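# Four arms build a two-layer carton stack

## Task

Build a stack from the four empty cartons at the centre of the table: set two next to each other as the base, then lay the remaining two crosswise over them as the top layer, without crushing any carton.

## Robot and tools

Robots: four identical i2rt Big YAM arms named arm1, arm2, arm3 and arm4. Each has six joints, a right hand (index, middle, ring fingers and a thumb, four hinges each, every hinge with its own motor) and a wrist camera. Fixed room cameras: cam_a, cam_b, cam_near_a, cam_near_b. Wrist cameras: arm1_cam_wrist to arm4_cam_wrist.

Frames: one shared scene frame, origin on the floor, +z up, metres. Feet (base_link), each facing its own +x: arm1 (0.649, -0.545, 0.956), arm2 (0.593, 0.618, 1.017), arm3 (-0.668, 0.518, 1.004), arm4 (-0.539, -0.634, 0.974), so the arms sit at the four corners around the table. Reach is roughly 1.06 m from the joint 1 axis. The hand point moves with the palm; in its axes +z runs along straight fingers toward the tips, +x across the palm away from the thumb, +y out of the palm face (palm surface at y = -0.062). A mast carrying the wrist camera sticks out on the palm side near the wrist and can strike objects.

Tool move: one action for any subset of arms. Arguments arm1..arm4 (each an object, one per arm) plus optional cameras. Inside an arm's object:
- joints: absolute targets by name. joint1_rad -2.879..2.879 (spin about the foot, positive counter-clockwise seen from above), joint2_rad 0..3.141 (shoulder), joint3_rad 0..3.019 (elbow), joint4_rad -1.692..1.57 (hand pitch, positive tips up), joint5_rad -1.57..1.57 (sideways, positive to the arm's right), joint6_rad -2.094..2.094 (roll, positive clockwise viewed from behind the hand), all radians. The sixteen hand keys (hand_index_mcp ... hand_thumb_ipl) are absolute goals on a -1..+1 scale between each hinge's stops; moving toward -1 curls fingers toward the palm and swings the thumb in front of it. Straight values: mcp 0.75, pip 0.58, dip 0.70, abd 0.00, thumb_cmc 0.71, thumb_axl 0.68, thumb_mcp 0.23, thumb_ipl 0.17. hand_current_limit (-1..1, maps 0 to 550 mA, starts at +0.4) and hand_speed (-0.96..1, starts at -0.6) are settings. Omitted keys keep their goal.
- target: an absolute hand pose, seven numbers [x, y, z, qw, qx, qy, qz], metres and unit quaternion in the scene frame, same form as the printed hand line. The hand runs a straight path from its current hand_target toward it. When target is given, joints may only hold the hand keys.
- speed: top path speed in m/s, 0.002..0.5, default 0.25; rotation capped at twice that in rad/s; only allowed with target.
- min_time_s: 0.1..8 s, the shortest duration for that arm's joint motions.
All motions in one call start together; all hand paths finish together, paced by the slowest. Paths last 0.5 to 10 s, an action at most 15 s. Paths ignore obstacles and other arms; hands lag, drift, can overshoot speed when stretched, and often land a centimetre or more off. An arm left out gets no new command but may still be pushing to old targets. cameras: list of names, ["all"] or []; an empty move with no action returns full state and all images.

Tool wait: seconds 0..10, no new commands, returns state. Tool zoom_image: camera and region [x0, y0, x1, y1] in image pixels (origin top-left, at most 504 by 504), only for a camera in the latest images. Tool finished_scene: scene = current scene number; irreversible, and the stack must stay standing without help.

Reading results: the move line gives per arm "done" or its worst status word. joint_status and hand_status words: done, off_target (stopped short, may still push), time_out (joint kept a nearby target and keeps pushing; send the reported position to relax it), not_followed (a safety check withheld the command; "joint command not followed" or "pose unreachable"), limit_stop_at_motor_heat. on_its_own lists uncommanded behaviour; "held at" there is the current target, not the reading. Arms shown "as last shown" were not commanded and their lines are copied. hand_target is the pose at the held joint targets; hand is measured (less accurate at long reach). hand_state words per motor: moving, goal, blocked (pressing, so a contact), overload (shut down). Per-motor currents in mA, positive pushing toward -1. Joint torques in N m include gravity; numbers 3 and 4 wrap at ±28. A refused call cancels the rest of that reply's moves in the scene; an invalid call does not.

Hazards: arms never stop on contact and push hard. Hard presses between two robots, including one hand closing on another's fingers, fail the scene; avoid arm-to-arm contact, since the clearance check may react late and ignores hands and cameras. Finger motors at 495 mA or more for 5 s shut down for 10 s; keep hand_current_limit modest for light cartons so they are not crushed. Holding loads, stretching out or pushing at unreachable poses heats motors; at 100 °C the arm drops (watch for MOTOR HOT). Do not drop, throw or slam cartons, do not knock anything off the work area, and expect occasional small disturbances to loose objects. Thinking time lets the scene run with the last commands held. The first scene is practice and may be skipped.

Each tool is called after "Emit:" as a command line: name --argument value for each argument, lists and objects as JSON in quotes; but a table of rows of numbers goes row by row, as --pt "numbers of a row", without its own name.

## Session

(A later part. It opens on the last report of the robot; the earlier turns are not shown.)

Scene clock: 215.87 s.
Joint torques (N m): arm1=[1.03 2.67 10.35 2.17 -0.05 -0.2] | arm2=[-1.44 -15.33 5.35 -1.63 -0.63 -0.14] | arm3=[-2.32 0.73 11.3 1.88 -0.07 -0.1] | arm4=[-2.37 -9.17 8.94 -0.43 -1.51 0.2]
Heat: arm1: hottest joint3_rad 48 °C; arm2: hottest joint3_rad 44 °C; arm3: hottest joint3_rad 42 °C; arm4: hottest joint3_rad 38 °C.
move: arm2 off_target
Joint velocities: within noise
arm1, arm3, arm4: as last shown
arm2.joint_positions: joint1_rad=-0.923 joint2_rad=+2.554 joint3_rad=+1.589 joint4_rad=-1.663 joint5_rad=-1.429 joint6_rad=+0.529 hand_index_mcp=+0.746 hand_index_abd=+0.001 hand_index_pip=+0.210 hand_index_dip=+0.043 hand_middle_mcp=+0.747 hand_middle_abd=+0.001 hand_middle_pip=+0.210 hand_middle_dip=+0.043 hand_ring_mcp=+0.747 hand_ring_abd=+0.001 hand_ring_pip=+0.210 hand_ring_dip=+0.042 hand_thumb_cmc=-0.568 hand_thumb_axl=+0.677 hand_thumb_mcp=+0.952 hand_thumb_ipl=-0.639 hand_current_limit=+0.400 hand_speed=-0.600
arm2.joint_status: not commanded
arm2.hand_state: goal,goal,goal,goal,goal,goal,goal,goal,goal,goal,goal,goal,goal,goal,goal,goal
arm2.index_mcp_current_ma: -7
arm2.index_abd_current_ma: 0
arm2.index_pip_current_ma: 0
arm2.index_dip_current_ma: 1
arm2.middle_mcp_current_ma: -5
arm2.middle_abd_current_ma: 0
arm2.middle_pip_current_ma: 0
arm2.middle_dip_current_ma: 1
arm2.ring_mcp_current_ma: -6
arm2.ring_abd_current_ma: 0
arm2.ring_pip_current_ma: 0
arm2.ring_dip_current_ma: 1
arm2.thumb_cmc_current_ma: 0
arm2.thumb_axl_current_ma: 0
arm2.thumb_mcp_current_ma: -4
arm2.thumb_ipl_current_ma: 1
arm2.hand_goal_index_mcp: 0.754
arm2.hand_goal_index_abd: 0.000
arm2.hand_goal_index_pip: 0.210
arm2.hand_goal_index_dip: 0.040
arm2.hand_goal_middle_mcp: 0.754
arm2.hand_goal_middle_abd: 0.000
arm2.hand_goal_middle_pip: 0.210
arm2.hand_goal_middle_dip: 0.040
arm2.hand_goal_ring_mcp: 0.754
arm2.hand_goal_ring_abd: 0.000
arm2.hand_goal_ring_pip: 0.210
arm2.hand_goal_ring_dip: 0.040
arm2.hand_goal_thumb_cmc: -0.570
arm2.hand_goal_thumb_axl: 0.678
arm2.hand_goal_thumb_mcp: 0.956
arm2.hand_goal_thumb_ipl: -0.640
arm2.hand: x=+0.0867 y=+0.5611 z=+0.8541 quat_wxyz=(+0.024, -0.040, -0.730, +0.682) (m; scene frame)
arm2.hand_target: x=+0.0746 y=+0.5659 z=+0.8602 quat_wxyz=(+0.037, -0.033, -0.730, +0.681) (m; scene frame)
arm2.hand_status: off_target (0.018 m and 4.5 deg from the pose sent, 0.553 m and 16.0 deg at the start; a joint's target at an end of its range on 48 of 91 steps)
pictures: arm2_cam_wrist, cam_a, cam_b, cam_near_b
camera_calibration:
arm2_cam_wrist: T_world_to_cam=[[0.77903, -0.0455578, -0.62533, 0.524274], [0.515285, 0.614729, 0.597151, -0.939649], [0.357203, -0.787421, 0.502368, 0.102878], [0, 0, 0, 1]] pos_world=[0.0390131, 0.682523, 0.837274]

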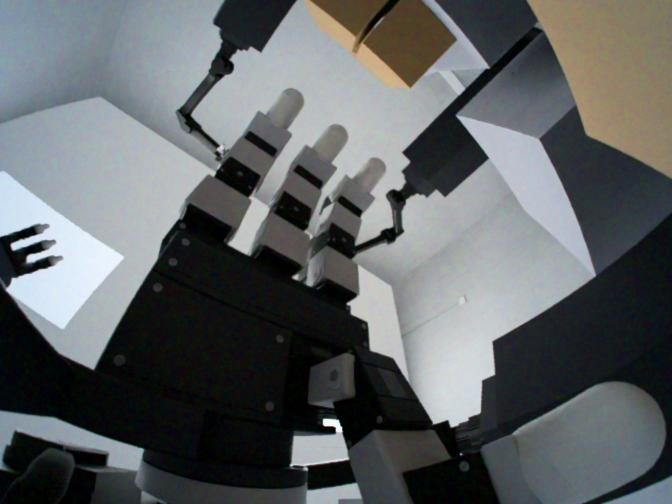

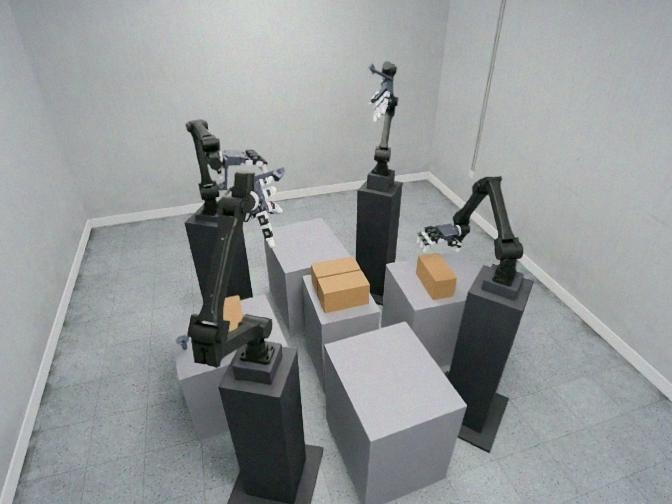

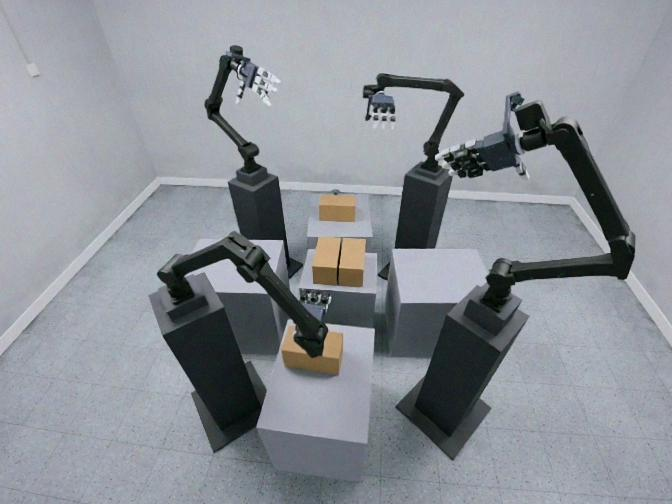

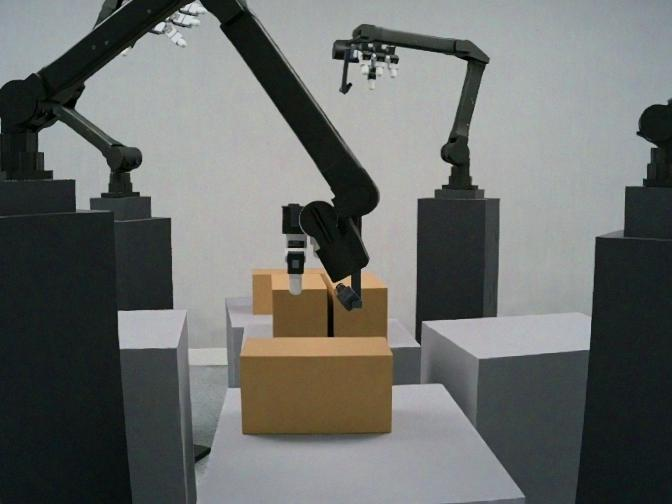

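Emit:
move --arm2 '{"joints": {"joint2_rad": 2.45, "joint4_rad": -0.9, "joint6_rad": 1.4}, "min_time_s": 2}'

Emit:
move --arm2 '{"target": [0.07, 0.566, 0.83, -0.0216, 0.0216, 0.7068, -0.7068], "speed": 0.25}' --cameras '["arm2_cam_wrist", "cam_a", "cam_b", "cam_near_b"]'

Scene clock: 230.20 s.
Joint torques (N m): arm1=[1.08 2.49 10.51 2.13 -0.03 -0.19] | arm2=[-1.44 -18.14 6.56 0.24 -1.18 0.26] | arm3=[-2.32 0.67 11.32 1.88 -0.06 -0.09] | arm4=[-2.37 -9.11 8.94 -0.43 -1.51 0.2]
Heat: arm1: hottest joint3_rad 48 °C; arm2: hottest joint3_rad 43 °C; arm3: hottest joint3_rad 42 °C; arm4: hottest joint3_rad 38 °C.
move: arm2 done
Joint velocities: within noise
arm1, arm3, arm4: as last shown
arm2.joint_positions: joint1_rad=-0.923 joint2_rad=+2.479 joint3_rad=+1.589 joint4_rad=-0.911 joint5_rad=-1.429 joint6_rad=+1.380 hand_index_mcp=+0.746 hand_index_abd=+0.001 hand_index_pip=+0.210 hand_index_dip=+0.043 hand_middle_mcp=+0.747 hand_middle_abd=+0.001 hand_middle_pip=+0.210 hand_middle_dip=+0.043 hand_ring_mcp=+0.747 hand_ring_abd=+0.001 hand_ring_pip=+0.210 hand_ring_dip=+0.042 hand_thumb_cmc=-0.568 hand_thumb_axl=+0.677 hand_thumb_mcp=+0.952 hand_thumb_ipl=-0.639 hand_current_limit=+0.400 hand_speed=-0.600
arm2.joint_status: all done
arm2.hand_state: goal,goal,goal,goal,goal,goal,goal,goal,goal,goal,goal,goal,goal,goal,goal,goal
arm2.index_mcp_current_ma: -7
arm2.index_abd_current_ma: 0
arm2.index_pip_current_ma: 0
arm2.index_dip_current_ma: 1
arm2.middle_mcp_current_ma: -5
arm2.middle_abd_current_ma: 0
arm2.middle_pip_current_ma: 0
arm2.middle_dip_current_ma: 1
arm2.ring_mcp_current_ma: -6
arm2.ring_abd_current_ma: 0
arm2.ring_pip_current_ma: 0
arm2.ring_dip_current_ma: 1
arm2.thumb_cmc_current_ma: 0
arm2.thumb_axl_current_ma: 0
arm2.thumb_mcp_current_ma: -4
arm2.thumb_ipl_current_ma: 1
arm2.hand_goal_index_mcp: 0.754
arm2.hand_goal_index_abd: 0.000
arm2.hand_goal_index_pip: 0.210
arm2.hand_goal_index_dip: 0.040
arm2.hand_goal_middle_mcp: 0.754
arm2.hand_goal_middle_abd: 0.000
arm2.hand_goal_middle_pip: 0.210
arm2.hand_goal_middle_dip: 0.040
arm2.hand_goal_ring_mcp: 0.754
arm2.hand_goal_ring_abd: 0.000
arm2.hand_goal_ring_pip: 0.210
arm2.hand_goal_ring_dip: 0.040
arm2.hand_goal_thumb_cmc: -0.570
arm2.hand_goal_thumb_axl: 0.678
arm2.hand_goal_thumb_mcp: 0.956
arm2.hand_goal_thumb_ipl: -0.640
arm2.hand: x=+0.0178 y=+0.5797 z=+0.8508 quat_wxyz=(+0.045, -0.084, -0.750, +0.655) (m; scene frame)
arm2.hand_target: x=-0.0025 y=+0.5867 z=+0.8723 quat_wxyz=(+0.065, -0.072, -0.750, +0.654) (m; scene frame)
arm2.hand_status: not commanded
pictures: none

Scene clock: 232.40 s.
Joint torques (N m): arm1=[1.08 2.32 10.43 2.09 -0.03 -0.21] | arm2=[-1.26 -14.39 5.42 -1.68 -0.28 -0.11] | arm3=[-2.43 0.67 11.3 1.87 -0.07 -0.1] | arm4=[-2.37 -9.17 8.94 -0.43 -1.51 0.2]
Heat: arm1: hottest joint3_rad 48 °C; arm2: hottest joint3_rad 43 °C; arm3: hottest joint3_rad 42 °C; arm4: hottest joint3_rad 38 °C.
move: arm2 off_target
Joint velocities: within noise
arm1, arm3, arm4: as last shown
arm2.joint_positions: joint1_rad=-0.923 joint2_rad=+2.614 joint3_rad=+1.647 joint4_rad=-1.661 joint5_rad=-1.439 joint6_rad=+0.529 hand_index_mcp=+0.746 hand_index_abd=+0.001 hand_index_pip=+0.210 hand_index_dip=+0.043 hand_middle_mcp=+0.747 hand_middle_abd=+0.001 hand_middle_pip=+0.210 hand_middle_dip=+0.043 hand_ring_mcp=+0.746 hand_ring_abd=+0.001 hand_ring_pip=+0.210 hand_ring_dip=+0.042 hand_thumb_cmc=-0.569 hand_thumb_axl=+0.677 hand_thumb_mcp=+0.952 hand_thumb_ipl=-0.639 hand_current_limit=+0.400 hand_speed=-0.600
arm2.joint_status: not commanded
arm2.hand_state: goal,goal,goal,goal,goal,goal,goal,goal,goal,goal,goal,goal,goal,goal,goal,goal
arm2.index_mcp_current_ma: -7
arm2.index_abd_current_ma: 0
arm2.index_pip_current_ma: 0
arm2.index_dip_current_ma: 1
arm2.middle_mcp_current_ma: -6
arm2.middle_abd_current_ma: 0
arm2.middle_pip_current_ma: 0
arm2.middle_dip_current_ma: 1
arm2.ring_mcp_current_ma: -6
arm2.ring_abd_current_ma: 0
arm2.ring_pip_current_ma: 0
arm2.ring_dip_current_ma: 1
arm2.thumb_cmc_current_ma: 0
arm2.thumb_axl_current_ma: 0
arm2.thumb_mcp_current_ma: -4
arm2.thumb_ipl_current_ma: 1
arm2.hand_goal_index_mcp: 0.754
arm2.hand_goal_index_abd: 0.000
arm2.hand_goal_index_pip: 0.210
arm2.hand_goal_index_dip: 0.040
arm2.hand_goal_middle_mcp: 0.754
arm2.hand_goal_middle_abd: 0.000
arm2.hand_goal_middle_pip: 0.210
arm2.hand_goal_middle_dip: 0.040
arm2.hand_goal_ring_mcp: 0.754
arm2.hand_goal_ring_abd: 0.000
arm2.hand_goal_ring_pip: 0.210
arm2.hand_goal_ring_dip: 0.040
arm2.hand_goal_thumb_cmc: -0.570
arm2.hand_goal_thumb_axl: 0.678
arm2.hand_goal_thumb_mcp: 0.956
arm2.hand_goal_thumb_ipl: -0.640
arm2.hand: x=+0.0772 y=+0.5623 z=+0.8333 quat_wxyz=(+0.027, -0.043, -0.728, +0.684) (m; scene frame)
arm2.hand_target: x=+0.0715 y=+0.5650 z=+0.8308 quat_wxyz=(+0.031, -0.037, -0.729, +0.683) (m; scene frame)
arm2.hand_status: off_target (0.009 m and 4.4 deg from the pose sent, 0.058 m and 10.8 deg at the start; a joint's target at an end of its range on 25 of 66 steps)
pictures: arm2_cam_wrist, cam_a, cam_b, cam_near_b
camera_calibration:
arm2_cam_wrist: T_world_to_cam=[[0.777869, -0.0560995, -0.625918, 0.525262], [0.52168, 0.612979, 0.593386, -0.919386], [0.350385, -0.788105, 0.506083, 0.11546], [0, 0, 0, 1]] pos_world=[0.030585, 0.684026, 0.81589]

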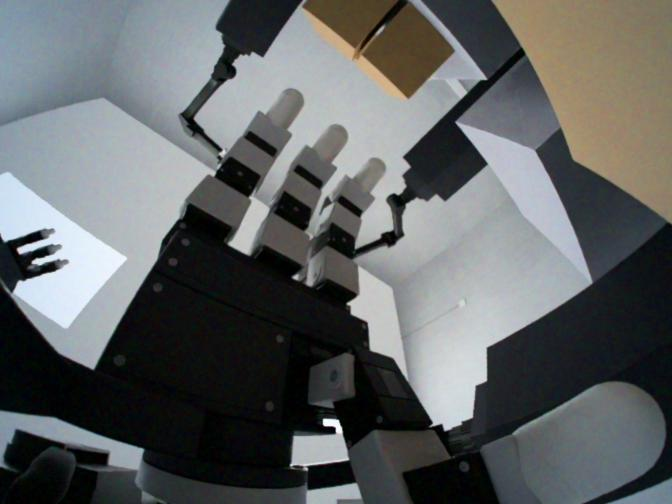

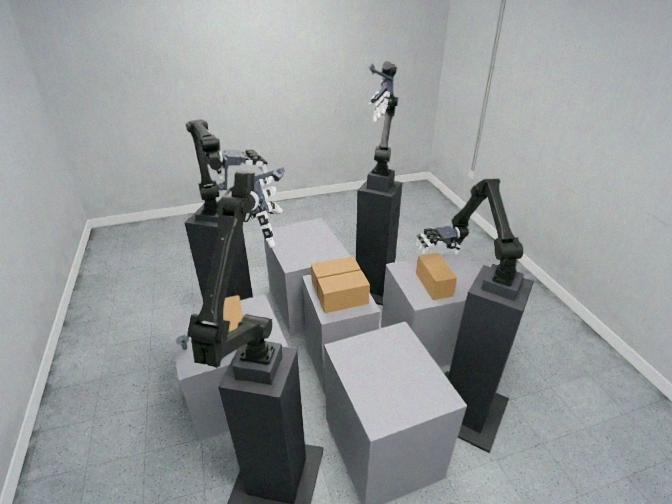

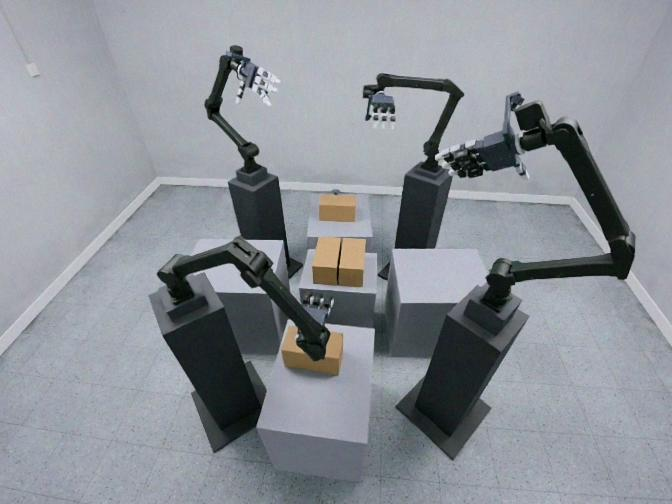

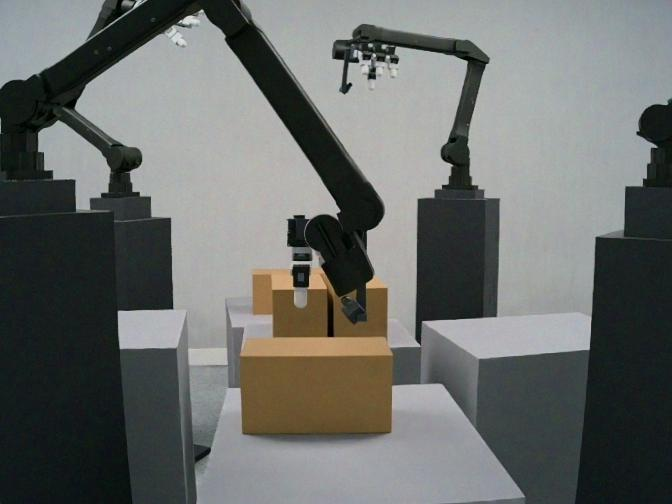

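Emit:
move --arm2 '{"joints": {"joint1_rad": -0.75, "joint2_rad": 1.4, "joint3_rad": 1.35, "joint4_rad": -1.55, "joint5_rad": -1.2, "joint6_rad": 0.9}, "min_time_s": 3}' --arm3 '{"joints": {"joint1_rad": 0.79, "joint2_rad": 1.4, "joint3_rad": 1.35, "joint4_rad": -1.55, "joint5_rad": 0, "joint6_rad": 0, "hand_index_mcp": 0.589, "hand_middle_mcp": 0.589, "hand_ring_mcp": 0.589, "hand_index_pip": 0.796, "hand_middle_pip": 0.796, "hand_ring_pip": 0.796, "hand_index_dip": 0.87, "hand_middle_dip": 0.87, "hand_ring_dip": 0.87}, "min_time_s": 3}'

Emit:
move --arm2 '{"joints": {"joint1_rad": -0.62, "joint2_rad": 1.4, "joint3_rad": 1.35, "joint4_rad": -1.55, "joint5_rad": 0, "joint6_rad": 0, "hand_index_mcp": 0.589, "hand_middle_mcp": 0.589, "hand_ring_mcp": 0.589, "hand_index_pip": 0.796, "hand_middle_pip": 0.796, "hand_ring_pip": 0.796, "hand_index_dip": 0.87, "hand_middle_dip": 0.87, "hand_ring_dip": 0.87, "hand_thumb_cmc": 0.714, "hand_thumb_mcp": 0.226, "hand_thumb_ipl": 0.168}, "min_time_s": 3}' --cameras '["cam_a", "cam_b", "arm2_cam_wrist", "arm3_cam_wrist"]'

Scene clock: 363.03 s.
Joint torques (N m): arm1=[0.79 2.55 10.41 2.11 -0.04 -0.19] | arm2=[-0.26 -7.94 7.5 0.61 -0.73 0.14] | arm3=[-2.08 -10.05 10.61 -0.58 0.08 -0.19] | arm4=[-2.37 -9.17 8.94 -0.43 -1.51 0.19]
Heat: arm1: hottest joint3_rad 49 °C; arm2: hottest joint2_rad 38 °C; arm3: hottest joint3_rad 42 °C; arm4: hottest joint3_rad 39 °C.
move: arm2 done; arm3 done
Joint velocities: within noise
arm1, arm4: as last shown
arm2.joint_positions: joint1_rad=-0.755 joint2_rad=+1.400 joint3_rad=+1.351 joint4_rad=-1.574 joint5_rad=-1.206 joint6_rad=+0.880 hand_index_mcp=+0.746 hand_index_abd=+0.001 hand_index_pip=+0.210 hand_index_dip=+0.043 hand_middle_mcp=+0.747 hand_middle_abd=+0.001 hand_middle_pip=+0.210 hand_middle_dip=+0.043 hand_ring_mcp=+0.746 hand_ring_abd=+0.001 hand_ring_pip=+0.210 hand_ring_dip=+0.042 hand_thumb_cmc=-0.569 hand_thumb_axl=+0.677 hand_thumb_mcp=+0.952 hand_thumb_ipl=-0.639 hand_current_limit=+0.400 hand_speed=-0.600
arm2.joint_status: all done
arm2.hand_state: goal,goal,goal,goal,goal,goal,goal,goal,goal,goal,goal,goal,goal,goal,goal,goal
arm2.index_mcp_current_ma: -7
arm2.index_abd_current_ma: 0
arm2.index_pip_current_ma: 0
arm2.index_dip_current_ma: 1
arm2.middle_mcp_current_ma: -6
arm2.middle_abd_current_ma: 0
arm2.middle_pip_current_ma: 0
arm2.middle_dip_current_ma: 1
arm2.ring_mcp_current_ma: -6
arm2.ring_abd_current_ma: 0
arm2.ring_pip_current_ma: 0
arm2.ring_dip_current_ma: 1
arm2.thumb_cmc_current_ma: 0
arm2.thumb_axl_current_ma: 0
arm2.thumb_mcp_current_ma: -4
arm2.thumb_ipl_current_ma: 1
arm2.hand_goal_index_mcp: 0.754
arm2.hand_goal_index_abd: 0.000
arm2.hand_goal_index_pip: 0.210
arm2.hand_goal_index_dip: 0.040
arm2.hand_goal_middle_mcp: 0.754
arm2.hand_goal_middle_abd: 0.000
arm2.hand_goal_middle_pip: 0.210
arm2.hand_goal_middle_dip: 0.040
arm2.hand_goal_ring_mcp: 0.754
arm2.hand_goal_ring_abd: 0.000
arm2.hand_goal_ring_pip: 0.210
arm2.hand_goal_ring_dip: 0.040
arm2.hand_goal_thumb_cmc: -0.570
arm2.hand_goal_thumb_axl: 0.678
arm2.hand_goal_thumb_mcp: 0.956
arm2.hand_goal_thumb_ipl: -0.640
arm2.hand: x=+0.1556 y=+0.5047 z=+1.3011 quat_wxyz=(+0.184, +0.247, -0.786, +0.537) (m; scene frame)
arm2.hand_target: x=+0.1562 y=+0.5018 z=+1.3003 quat_wxyz=(+0.181, +0.247, -0.787, +0.535) (m; scene frame)
arm2.hand_status: not commanded
arm3.joint_positions: joint1_rad=+0.797 joint2_rad=+1.408 joint3_rad=+1.342 joint4_rad=-1.537 joint5_rad=-0.003 joint6_rad=+0.021 hand_index_mcp=+0.593 hand_index_abd=+0.000 hand_index_pip=+0.794 hand_index_dip=+0.868 hand_middle_mcp=+0.593 hand_middle_abd=+0.000 hand_middle_pip=+0.794 hand_middle_dip=+0.867 hand_ring_mcp=+0.593 hand_ring_abd=+0.000 hand_ring_pip=+0.794 hand_ring_dip=+0.867 hand_thumb_cmc=+0.716 hand_thumb_axl=+0.677 hand_thumb_mcp=+0.223 hand_thumb_ipl=+0.168 hand_current_limit=+0.400 hand_speed=-0.600
arm3.joint_status: all done
arm3.hand_state: goal,goal,goal,goal,goal,goal,goal,goal,goal,goal,goal,goal,goal,goal,goal,goal
arm3.index_mcp_current_ma: 5
arm3.index_abd_current_ma: 0
arm3.index_pip_current_ma: -3
arm3.index_dip_current_ma: -4
arm3.middle_mcp_current_ma: 4
arm3.middle_abd_current_ma: 0
arm3.middle_pip_current_ma: -3
arm3.middle_dip_current_ma: -5
arm3.ring_mcp_current_ma: 4
arm3.ring_abd_current_ma: 0
arm3.ring_pip_current_ma: -3
arm3.ring_dip_current_ma: -5
arm3.thumb_cmc_current_ma: 3
arm3.thumb_axl_current_ma: -1
arm3.thumb_mcp_current_ma: -6
arm3.thumb_ipl_current_ma: 0
arm3.hand_goal_index_mcp: 0.590
arm3.hand_goal_index_abd: 0.000
arm3.hand_goal_index_pip: 0.796
arm3.hand_goal_index_dip: 0.870
arm3.hand_goal_middle_mcp: 0.590
arm3.hand_goal_middle_abd: 0.000
arm3.hand_goal_middle_pip: 0.796
arm3.hand_goal_middle_dip: 0.870
arm3.hand_goal_ring_mcp: 0.590
arm3.hand_goal_ring_abd: 0.000
arm3.hand_goal_ring_pip: 0.796
arm3.hand_goal_ring_dip: 0.870
arm3.hand_goal_thumb_cmc: 0.714
arm3.hand_goal_thumb_axl: 0.678
arm3.hand_goal_thumb_mcp: 0.226
arm3.hand_goal_thumb_ipl: 0.168
arm3.hand: x=-0.1814 y=+0.5316 z=+1.2428 quat_wxyz=(-0.009, +0.689, +0.725, -0.016) (m; scene frame)
arm3.hand_target: x=-0.1819 y=+0.5351 z=+1.2430 quat_wxyz=(-0.011, +0.679, +0.734, -0.021) (m; scene frame)
arm3.hand_status: not commanded
pictures: none

Scene clock: 366.63 s.
Joint torques (N m): arm1=[1.14 2.37 10.47 2.11 -0.05 -0.22] | arm2=[-0.09 -7.77 7.53 0.58 0.32 -0.18] | arm3=[-2.14 -10.05 10.61 -0.58 0.08 -0.2] | arm4=[-2.37 -9.17 8.94 -0.44 -1.51 0.2]
Heat: arm1: hottest joint3_rad 49 °C; arm2: hottest joint2_rad 38 °C; arm3: hottest joint3_rad 42 °C; arm4: hottest joint3_rad 39 °C.
move: arm2 done
Joint velocities: within noise
arm1, arm3, arm4: as last shown
arm2.joint_positions: joint1_rad=-0.634 joint2_rad=+1.400 joint3_rad=+1.351 joint4_rad=-1.563 joint5_rad=-0.011 joint6_rad=+0.019 hand_index_mcp=+0.587 hand_index_abd=+0.001 hand_index_pip=+0.792 hand_index_dip=+0.867 hand_middle_mcp=+0.587 hand_middle_abd=+0.001 hand_middle_pip=+0.792 hand_middle_dip=+0.867 hand_ring_mcp=+0.587 hand_ring_abd=+0.001 hand_ring_pip=+0.792 hand_ring_dip=+0.867 hand_thumb_cmc=+0.711 hand_thumb_axl=+0.677 hand_thumb_mcp=+0.223 hand_thumb_ipl=+0.165 hand_current_limit=+0.400 hand_speed=-0.600
arm2.joint_status: all done
arm2.hand_state: goal,goal,goal,goal,goal,goal,goal,goal,goal,goal,goal,goal,goal,goal,goal,goal
arm2.index_mcp_current_ma: -1
arm2.index_abd_current_ma: 0
arm2.index_pip_current_ma: -2
arm2.index_dip_current_ma: -1
arm2.middle_mcp_current_ma: -1
arm2.middle_abd_current_ma: 0
arm2.middle_pip_current_ma: -2
arm2.middle_dip_current_ma: -1
arm2.ring_mcp_current_ma: -1
arm2.ring_abd_current_ma: 0
arm2.ring_pip_current_ma: -2
arm2.ring_dip_current_ma: -1
arm2.thumb_cmc_current_ma: -2
arm2.thumb_axl_current_ma: 0
arm2.thumb_mcp_current_ma: -2
arm2.thumb_ipl_current_ma: -2
arm2.hand_goal_index_mcp: 0.590
arm2.hand_goal_index_abd: 0.000
arm2.hand_goal_index_pip: 0.796
arm2.hand_goal_index_dip: 0.870
arm2.hand_goal_middle_mcp: 0.590
arm2.hand_goal_middle_abd: 0.000
arm2.hand_goal_middle_pip: 0.796
arm2.hand_goal_middle_dip: 0.870
arm2.hand_goal_ring_mcp: 0.590
arm2.hand_goal_ring_abd: 0.000
arm2.hand_goal_ring_pip: 0.796
arm2.hand_goal_ring_dip: 0.870
arm2.hand_goal_thumb_cmc: 0.714
arm2.hand_goal_thumb_axl: 0.678
arm2.hand_goal_thumb_mcp: 0.226
arm2.hand_goal_thumb_ipl: 0.168
arm2.hand: x=+0.1124 y=+0.6046 z=+1.2621 quat_wxyz=(-0.012, +0.726, -0.687, +0.018) (m; scene frame)
arm2.hand_target: x=+0.1094 y=+0.5985 z=+1.2628 quat_wxyz=(-0.008, +0.737, -0.676, +0.013) (m; scene frame)
arm2.hand_status: not commanded
pictures: arm2_cam_wrist, arm3_cam_wrist, cam_a, cam_b
camera_calibration:
arm2_cam_wrist: T_world_to_cam=[[-0.680673, 0.730553, -0.0545546, -0.264078], [0.483886, 0.504259, 0.715246, -1.30203], [0.550035, 0.46045, -0.696741, 0.660203], [0, 0, 0, 1]] pos_world=[0.0871497, 0.545494, 1.37686]
arm3_cam_wrist: T_world_to_cam=[[0.630433, -0.775452, -0.0350316, 0.610402], [-0.514423, -0.451165, 0.729259, -0.805143], [-0.581311, -0.441728, -0.68334, 1.10575], [0, 0, 0, 1]] pos_world=[-0.156218, 0.598526, 1.36414]

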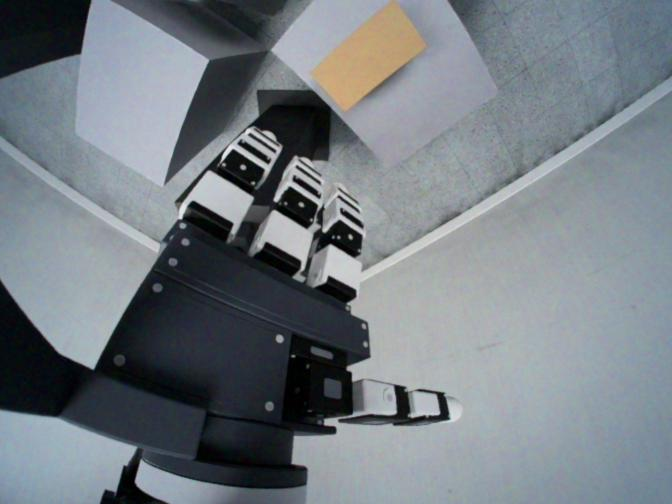

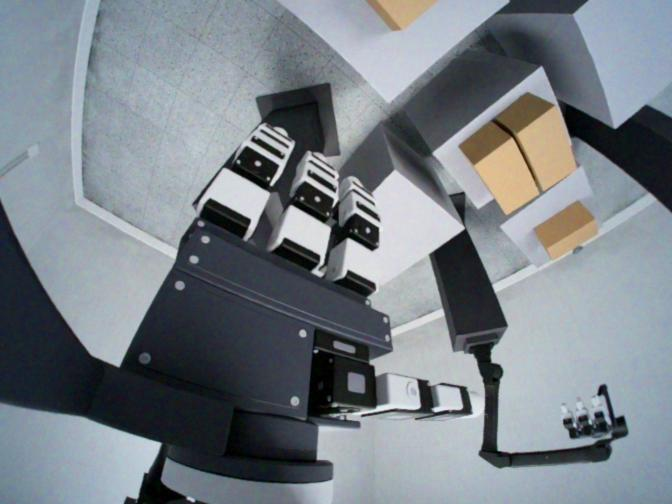

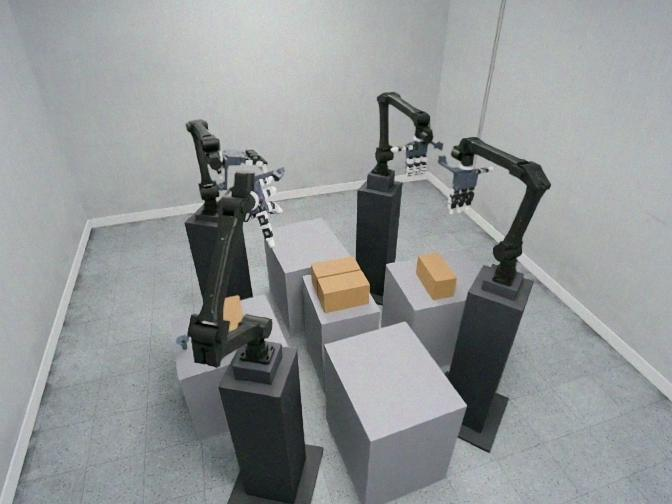

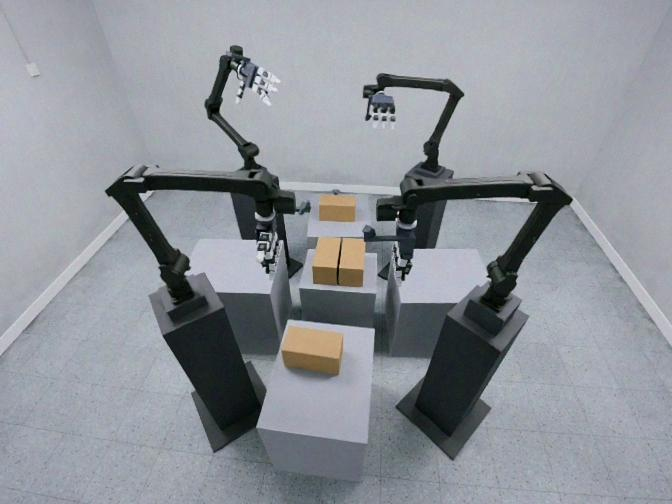

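Emit:
move --arm2 '{"target": [0.185, 0.605, 0.80, 0, 0.680, -0.733, 0], "speed": 0.25}' --arm3 '{"target": [-0.025, 0.58, 0.80, 0, 0.7331, 0.6801, 0], "speed": 0.25}' --cameras '["cam_a", "cam_b", "cam_near_b", "arm2_cam_wrist", "arm3_cam_wrist"]'

Scene clock: 381.17 s.
Joint torques (N m): arm1=[0.62 2.37 10.5 2.04 -0.01 -0.21] | arm2=[-0.15 -9.64 1.63 0.59 0.35 0.23] | arm3=[-1.73 -17.79 8.73 0.27 -0.16 0.19] | arm4=[-2.37 -9.17 8.94 -0.43 -1.51 0.2]
Heat: arm1: hottest joint3_rad 49 °C; arm2: hottest joint3_rad 38 °C; arm3: hottest joint3_rad 42 °C; arm4: hottest joint3_rad 39 °C.
move: arm2 off_target; arm3 off_target
Joint velocities: within noise
arm1, arm4: as last shown
arm2.joint_positions: joint1_rad=-0.588 joint2_rad=+2.149 joint3_rad=+0.667 joint4_rad=-0.117 joint5_rad=-0.004 joint6_rad=+0.177 hand_index_mcp=+0.590 hand_index_abd=+0.001 hand_index_pip=+0.793 hand_index_dip=+0.867 hand_middle_mcp=+0.590 hand_middle_abd=+0.001 hand_middle_pip=+0.794 hand_middle_dip=+0.867 hand_ring_mcp=+0.590 hand_ring_abd=+0.001 hand_ring_pip=+0.793 hand_ring_dip=+0.868 hand_thumb_cmc=+0.712 hand_thumb_axl=+0.677 hand_thumb_mcp=+0.223 hand_thumb_ipl=+0.165 hand_current_limit=+0.400 hand_speed=-0.600
arm2.joint_status: not commanded
arm2.hand_state: goal,goal,goal,goal,goal,goal,goal,goal,goal,goal,goal,goal,goal,goal,goal,goal
arm2.index_mcp_current_ma: 0
arm2.index_abd_current_ma: 0
arm2.index_pip_current_ma: -1
arm2.index_dip_current_ma: -1
arm2.middle_mcp_current_ma: 0
arm2.middle_abd_current_ma: 0
arm2.middle_pip_current_ma: -1
arm2.middle_dip_current_ma: -1
arm2.ring_mcp_current_ma: 0
arm2.ring_abd_current_ma: 0
arm2.ring_pip_current_ma: -1
arm2.ring_dip_current_ma: -1
arm2.thumb_cmc_current_ma: -1
arm2.thumb_axl_current_ma: 0
arm2.thumb_mcp_current_ma: -2
arm2.thumb_ipl_current_ma: -2
arm2.hand_goal_index_mcp: 0.590
arm2.hand_goal_index_abd: 0.000
arm2.hand_goal_index_pip: 0.796
arm2.hand_goal_index_dip: 0.870
arm2.hand_goal_middle_mcp: 0.590
arm2.hand_goal_middle_abd: 0.000
arm2.hand_goal_middle_pip: 0.796
arm2.hand_goal_middle_dip: 0.870
arm2.hand_goal_ring_mcp: 0.590
arm2.hand_goal_ring_abd: 0.000
arm2.hand_goal_ring_pip: 0.796
arm2.hand_goal_ring_dip: 0.870
arm2.hand_goal_thumb_cmc: 0.714
arm2.hand_goal_thumb_axl: 0.678
arm2.hand_goal_thumb_mcp: 0.226
arm2.hand_goal_thumb_ipl: 0.168
arm2.hand: x=+0.1993 y=+0.6073 z=+0.7970 quat_wxyz=(-0.010, +0.687, -0.727, +0.010) (m; scene frame)
arm2.hand_target: x=+0.1893 y=+0.6042 z=+0.8020 quat_wxyz=(+0.000, +0.684, -0.730, +0.000) (m; scene frame)
arm2.hand_status: off_target (0.015 m and 2.0 deg from the pose sent, 0.468 m and 7.9 deg at the start)
arm3.joint_positions: joint1_rad=+0.879 joint2_rad=+2.346 joint3_rad=+1.375 joint4_rad=-0.640 joint5_rad=-0.007 joint6_rad=+0.209 hand_index_mcp=+0.591 hand_index_abd=+0.000 hand_index_pip=+0.794 hand_index_dip=+0.868 hand_middle_mcp=+0.591 hand_middle_abd=+0.000 hand_middle_pip=+0.794 hand_middle_dip=+0.867 hand_ring_mcp=+0.591 hand_ring_abd=+0.000 hand_ring_pip=+0.794 hand_ring_dip=+0.867 hand_thumb_cmc=+0.716 hand_thumb_axl=+0.677 hand_thumb_mcp=+0.223 hand_thumb_ipl=+0.168 hand_current_limit=+0.400 hand_speed=-0.600
arm3.joint_status: not commanded
arm3.hand_state: goal,goal,goal,goal,goal,goal,goal,goal,goal,goal,goal,goal,goal,goal,goal,goal
arm3.index_mcp_current_ma: 2
arm3.index_abd_current_ma: 0
arm3.index_pip_current_ma: -3
arm3.index_dip_current_ma: -4
arm3.middle_mcp_current_ma: 2
arm3.middle_abd_current_ma: 0
arm3.middle_pip_current_ma: -3
arm3.middle_dip_current_ma: -5
arm3.ring_mcp_current_ma: 2
arm3.ring_abd_current_ma: 0
arm3.ring_pip_current_ma: -3
arm3.ring_dip_current_ma: -5
arm3.thumb_cmc_current_ma: 2
arm3.thumb_axl_current_ma: -1
arm3.thumb_mcp_current_ma: -7
arm3.thumb_ipl_current_ma: 0
arm3.hand_goal_index_mcp: 0.590
arm3.hand_goal_index_abd: 0.000
arm3.hand_goal_index_pip: 0.796
arm3.hand_goal_index_dip: 0.870
arm3.hand_goal_middle_mcp: 0.590
arm3.hand_goal_middle_abd: 0.000
arm3.hand_goal_middle_pip: 0.796
arm3.hand_goal_middle_dip: 0.870
arm3.hand_goal_ring_mcp: 0.590
arm3.hand_goal_ring_abd: 0.000
arm3.hand_goal_ring_pip: 0.796
arm3.hand_goal_ring_dip: 0.870
arm3.hand_goal_thumb_cmc: 0.714
arm3.hand_goal_thumb_axl: 0.678
arm3.hand_goal_thumb_mcp: 0.226
arm3.hand_goal_thumb_ipl: 0.168
arm3.hand: x=-0.0503 y=+0.5717 z=+0.7896 quat_wxyz=(-0.011, +0.726, +0.687, -0.019) (m; scene frame)
arm3.hand_target: x=-0.0301 y=+0.5805 z=+0.8004 quat_wxyz=(+0.001, +0.730, +0.684, +0.000) (m; scene frame)
arm3.hand_status: off_target (0.029 m and 2.8 deg from the pose sent, 0.472 m and 7.5 deg at the start)
pictures: arm2_cam_wrist, arm3_cam_wrist, cam_a, cam_b, cam_near_b
camera_calibration:
arm2_cam_wrist: T_world_to_cam=[[-0.595661, 0.802401, -0.0366044, -0.307176], [0.546417, 0.438191, 0.713734, -0.9839], [0.588741, 0.405143, -0.699459, 0.315159], [0, 0, 0, 1]] pos_world=[0.1691, 0.549931, 0.91144]
arm3_cam_wrist: T_world_to_cam=[[0.544631, -0.837884, -0.0364326, 0.575496], [-0.55404, -0.392063, 0.734388, -0.428854], [-0.629616, -0.379785, -0.677751, 0.847676], [0, 0, 0, 1]] pos_world=[-0.017325, 0.635996, 0.910426]

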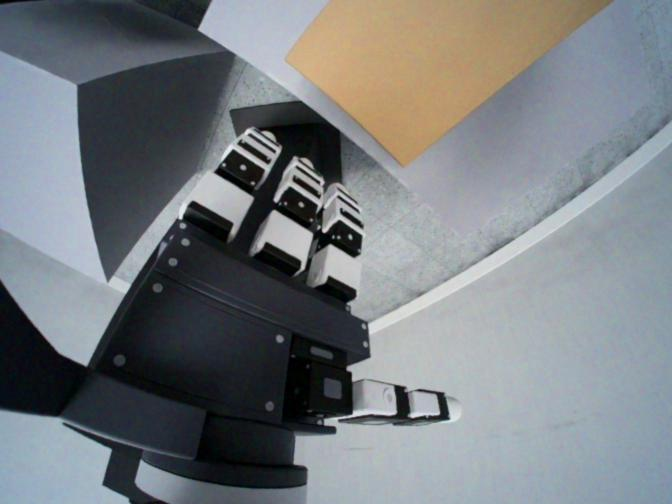

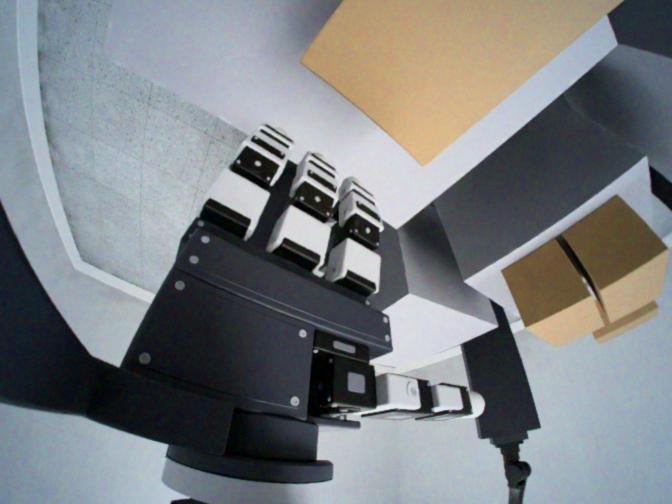

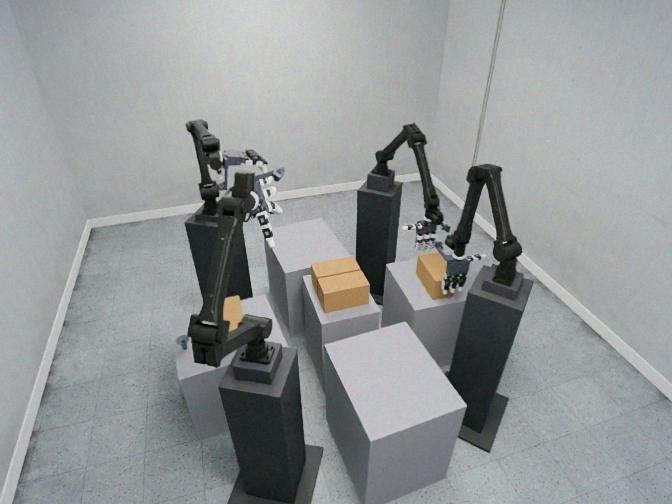

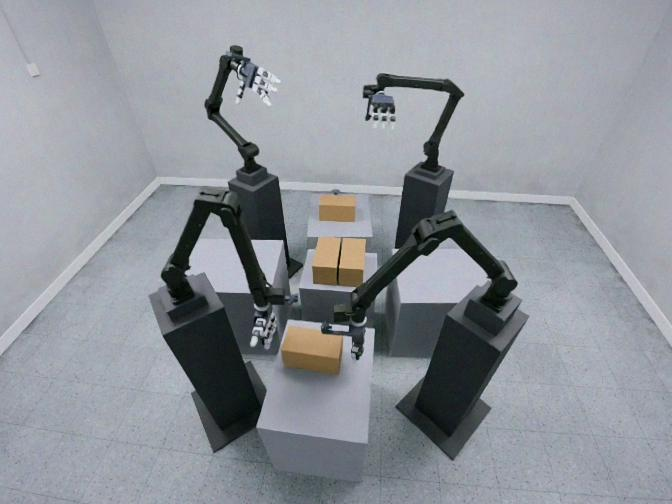

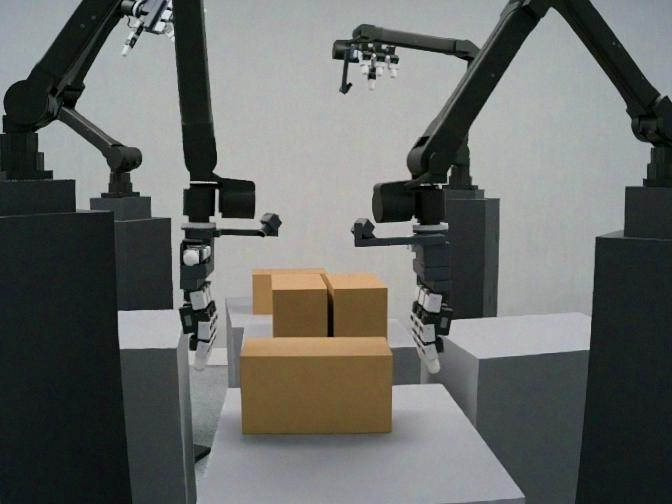

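Emit:
move --arm2 '{"target": [0.170, 0.603, 0.735, 0, 0.685, -0.728, 0], "speed": 0.12}' --arm3 '{"target": [-0.002, 0.577, 0.741, 0, 0.733, 0.680, 0], "speed": 0.12}' --cameras '["cam_near_b", "arm2_cam_wrist", "arm3_cam_wrist"]'

Scene clock: 402.17 s.
Joint torques (N m): arm1=[1.2 2.61 10.37 2.17 -0.04 -0.23] | arm2=[-0.62 -9.88 0.96 0.69 0.34 0.12] | arm3=[-2.67 -18.37 8.7 0.34 -0.19 0.17] | arm4=[-2.37 -9.17 8.94 -0.44 -1.51 0.19]
Heat: arm1: hottest joint3_rad 49 °C; arm2: hottest joint2_rad 37 °C; arm3: hottest joint3_rad 41 °C; arm4: hottest joint3_rad 39 °C.
move: arm2 done; arm3 off_target
Joint velocities: within noise
arm1.joint_positions: joint1_rad=-0.076 joint2_rad=+0.515 joint3_rad=+1.360 joint4_rad=-1.160 joint5_rad=-0.087 joint6_rad=+1.172 hand_index_mcp=+0.754 hand_index_abd=+0.393 hand_index_pip=+0.577 hand_index_dip=+0.696 hand_middle_mcp=+0.754 hand_middle_abd=+0.001 hand_middle_pip=+0.577 hand_middle_dip=+0.696 hand_ring_mcp=+0.754 hand_ring_abd=+0.001 hand_ring_pip=+0.577 hand_ring_dip=+0.696 hand_thumb_cmc=+0.714 hand_thumb_axl=+0.677 hand_thumb_mcp=+0.226 hand_thumb_ipl=+0.168 hand_current_limit=+0.400 hand_speed=-0.600
arm1.joint_status: not commanded
arm1.hand_state: goal,overload,goal,goal,goal,goal,goal,goal,goal,goal,goal,goal,goal,goal,goal,goal
arm1.index_mcp_current_ma: 0
arm1.index_abd_current_ma: 0
arm1.index_pip_current_ma: 1
arm1.index_dip_current_ma: 0
arm1.middle_mcp_current_ma: 0
arm1.middle_abd_current_ma: 1
arm1.middle_pip_current_ma: 1
arm1.middle_dip_current_ma: 0
arm1.ring_mcp_current_ma: 0
arm1.ring_abd_current_ma: 2
arm1.ring_pip_current_ma: 1
arm1.ring_dip_current_ma: 0
arm1.thumb_cmc_current_ma: 0
arm1.thumb_axl_current_ma: -1
arm1.thumb_mcp_current_ma: 0
arm1.thumb_ipl_current_ma: -1
arm1.hand_goal_index_mcp: 0.754
arm1.hand_goal_index_abd: 0.000
arm1.hand_goal_index_pip: 0.576
arm1.hand_goal_index_dip: 0.696
arm1.hand_goal_middle_mcp: 0.754
arm1.hand_goal_middle_abd: 0.000
arm1.hand_goal_middle_pip: 0.576
arm1.hand_goal_middle_dip: 0.696
arm1.hand_goal_ring_mcp: 0.754
arm1.hand_goal_ring_abd: 0.000
arm1.hand_goal_ring_pip: 0.576
arm1.hand_goal_ring_dip: 0.696
arm1.hand_goal_thumb_cmc: 0.714
arm1.hand_goal_thumb_axl: 0.678
arm1.hand_goal_thumb_mcp: 0.226
arm1.hand_goal_thumb_ipl: 0.168
arm1.hand: x=+0.4994 y=-0.3569 z=+1.5488 quat_wxyz=(-0.536, +0.046, +0.808, +0.238) (m; scene frame)
arm1.hand_target: x=+0.5034 y=-0.3593 z=+1.5629 quat_wxyz=(-0.547, +0.045, +0.799, +0.244) (m; scene frame)
arm1.hand_status: not commanded
arm2.joint_positions: joint1_rad=-0.588 joint2_rad=+2.359 joint3_rad=+0.793 joint4_rad=-0.020 joint5_rad=-0.004 joint6_rad=+0.177 hand_index_mcp=+0.590 hand_index_abd=+0.001 hand_index_pip=+0.793 hand_index_dip=+0.867 hand_middle_mcp=+0.590 hand_middle_abd=+0.001 hand_middle_pip=+0.794 hand_middle_dip=+0.867 hand_ring_mcp=+0.590 hand_ring_abd=+0.001 hand_ring_pip=+0.793 hand_ring_dip=+0.868 hand_thumb_cmc=+0.712 hand_thumb_axl=+0.677 hand_thumb_mcp=+0.223 hand_thumb_ipl=+0.165 hand_current_limit=+0.400 hand_speed=-0.600
arm2.joint_status: not commanded
arm2.hand_state: goal,goal,goal,goal,goal,goal,goal,goal,goal,goal,goal,goal,goal,goal,goal,goal
arm2.index_mcp_current_ma: 0
arm2.index_abd_current_ma: 0
arm2.index_pip_current_ma: -1
arm2.index_dip_current_ma: -1
arm2.middle_mcp_current_ma: 0
arm2.middle_abd_current_ma: 0
arm2.middle_pip_current_ma: -1
arm2.middle_dip_current_ma: -1
arm2.ring_mcp_current_ma: 0
arm2.ring_abd_current_ma: 0
arm2.ring_pip_current_ma: -1
arm2.ring_dip_current_ma: -1
arm2.thumb_cmc_current_ma: -1
arm2.thumb_axl_current_ma: 0
arm2.thumb_mcp_current_ma: -2
arm2.thumb_ipl_current_ma: -2
arm2.hand_goal_index_mcp: 0.590
arm2.hand_goal_index_abd: 0.000
arm2.hand_goal_index_pip: 0.796
arm2.hand_goal_index_dip: 0.870
arm2.hand_goal_middle_mcp: 0.590
arm2.hand_goal_middle_abd: 0.000
arm2.hand_goal_middle_pip: 0.796
arm2.hand_goal_middle_dip: 0.870
arm2.hand_goal_ring_mcp: 0.590
arm2.hand_goal_ring_abd: 0.000
arm2.hand_goal_ring_pip: 0.796
arm2.hand_goal_ring_dip: 0.870
arm2.hand_goal_thumb_cmc: 0.714
arm2.hand_goal_thumb_axl: 0.678
arm2.hand_goal_thumb_mcp: 0.226
arm2.hand_goal_thumb_ipl: 0.168
arm2.hand: x=+0.1760 y=+0.6044 z=+0.7352 quat_wxyz=(-0.005, +0.687, -0.727, +0.006) (m; scene frame)
arm2.hand_target: x=+0.1713 y=+0.6033 z=+0.7346 quat_wxyz=(-0.001, +0.685, -0.728, +0.001) (m; scene frame)
arm2.hand_status: done (0.006 m and 1.0 deg from the pose sent, 0.069 m and 1.7 deg at the start)
arm3.joint_positions: joint1_rad=+0.879 joint2_rad=+2.504 joint3_rad=+1.522 joint4_rad=-0.623 joint5_rad=-0.009 joint6_rad=+0.209 hand_index_mcp=+0.591 hand_index_abd=+0.000 hand_index_pip=+0.794 hand_index_dip=+0.868 hand_middle_mcp=+0.591 hand_middle_abd=+0.000 hand_middle_pip=+0.794 hand_middle_dip=+0.867 hand_ring_mcp=+0.591 hand_ring_abd=+0.000 hand_ring_pip=+0.794 hand_ring_dip=+0.867 hand_thumb_cmc=+0.716 hand_thumb_axl=+0.677 hand_thumb_mcp=+0.223 hand_thumb_ipl=+0.168 hand_current_limit=+0.400 hand_speed=-0.600
arm3.joint_status: not commanded
arm3.hand_state: goal,goal,goal,goal,goal,goal,goal,goal,goal,goal,goal,goal,goal,goal,goal,goal
arm3.index_mcp_current_ma: 2
arm3.index_abd_current_ma: 0
arm3.index_pip_current_ma: -3
arm3.index_dip_current_ma: -4
arm3.middle_mcp_current_ma: 2
arm3.middle_abd_current_ma: 0
arm3.middle_pip_current_ma: -3
arm3.middle_dip_current_ma: -5
arm3.ring_mcp_current_ma: 2
arm3.ring_abd_current_ma: 0
arm3.ring_pip_current_ma: -3
arm3.ring_dip_current_ma: -5
arm3.thumb_cmc_current_ma: 2
arm3.thumb_axl_current_ma: -1
arm3.thumb_mcp_current_ma: -7
arm3.thumb_ipl_current_ma: 0
arm3.hand_goal_index_mcp: 0.590
arm3.hand_goal_index_abd: 0.000
arm3.hand_goal_index_pip: 0.796
arm3.hand_goal_index_dip: 0.870
arm3.hand_goal_middle_mcp: 0.590
arm3.hand_goal_middle_abd: 0.000
arm3.hand_goal_middle_pip: 0.796
arm3.hand_goal_middle_dip: 0.870
arm3.hand_goal_ring_mcp: 0.590
arm3.hand_goal_ring_abd: 0.000
arm3.hand_goal_ring_pip: 0.796
arm3.hand_goal_ring_dip: 0.870
arm3.hand_goal_thumb_cmc: 0.714
arm3.hand_goal_thumb_axl: 0.678
arm3.hand_goal_thumb_mcp: 0.226
arm3.hand_goal_thumb_ipl: 0.168
arm3.hand: x=-0.0215 y=+0.5759 z=+0.7354 quat_wxyz=(-0.010, +0.726, +0.687, -0.017) (m; scene frame)
arm3.hand_target: x=-0.0026 y=+0.5774 z=+0.7415 quat_wxyz=(+0.000, +0.733, +0.680, +0.001) (m; scene frame)
arm3.hand_status: off_target (0.020 m and 2.5 deg from the pose sent, 0.069 m and 2.8 deg at the start)
arm4: as last shown
pictures: arm2_cam_wrist, arm3_cam_wrist, cam_near_b
camera_calibration:
arm2_cam_wrist: T_world_to_cam=[[-0.596046, 0.802371, -0.0305045, -0.325433], [0.555121, 0.439229, 0.706342, -0.922454], [0.580146, 0.404079, -0.707213, 0.294645], [0, 0, 0, 1]] pos_world=[0.147163, 0.547226, 0.850018]
arm3_cam_wrist: T_world_to_cam=[[0.544795, -0.837824, -0.035344, 0.560447], [-0.558306, -0.393842, 0.730194, -0.367532], [-0.625694, -0.378073, -0.682325, 0.833125], [0, 0, 0, 1]] pos_world=[0.010757, 0.639788, 0.85664]

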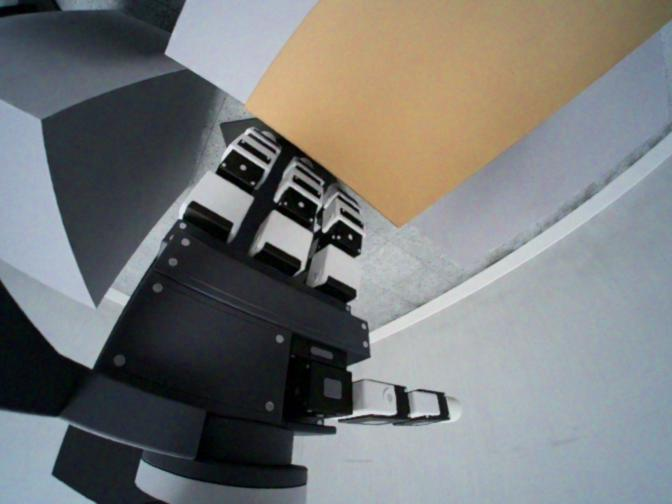

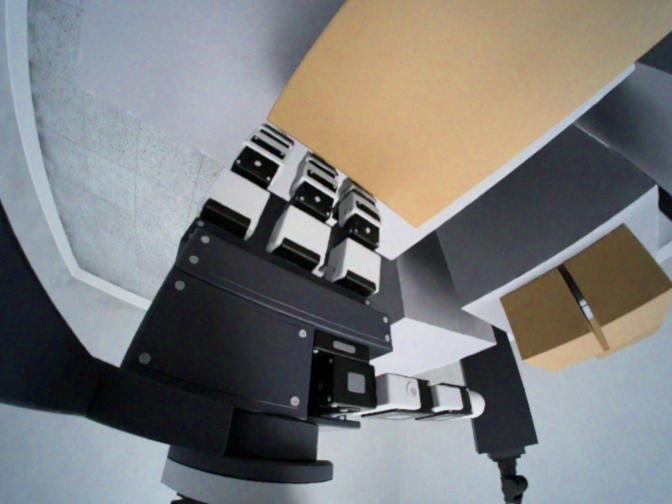

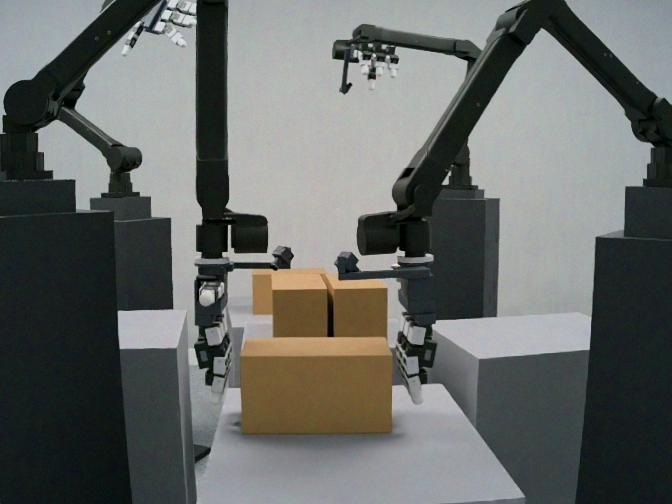

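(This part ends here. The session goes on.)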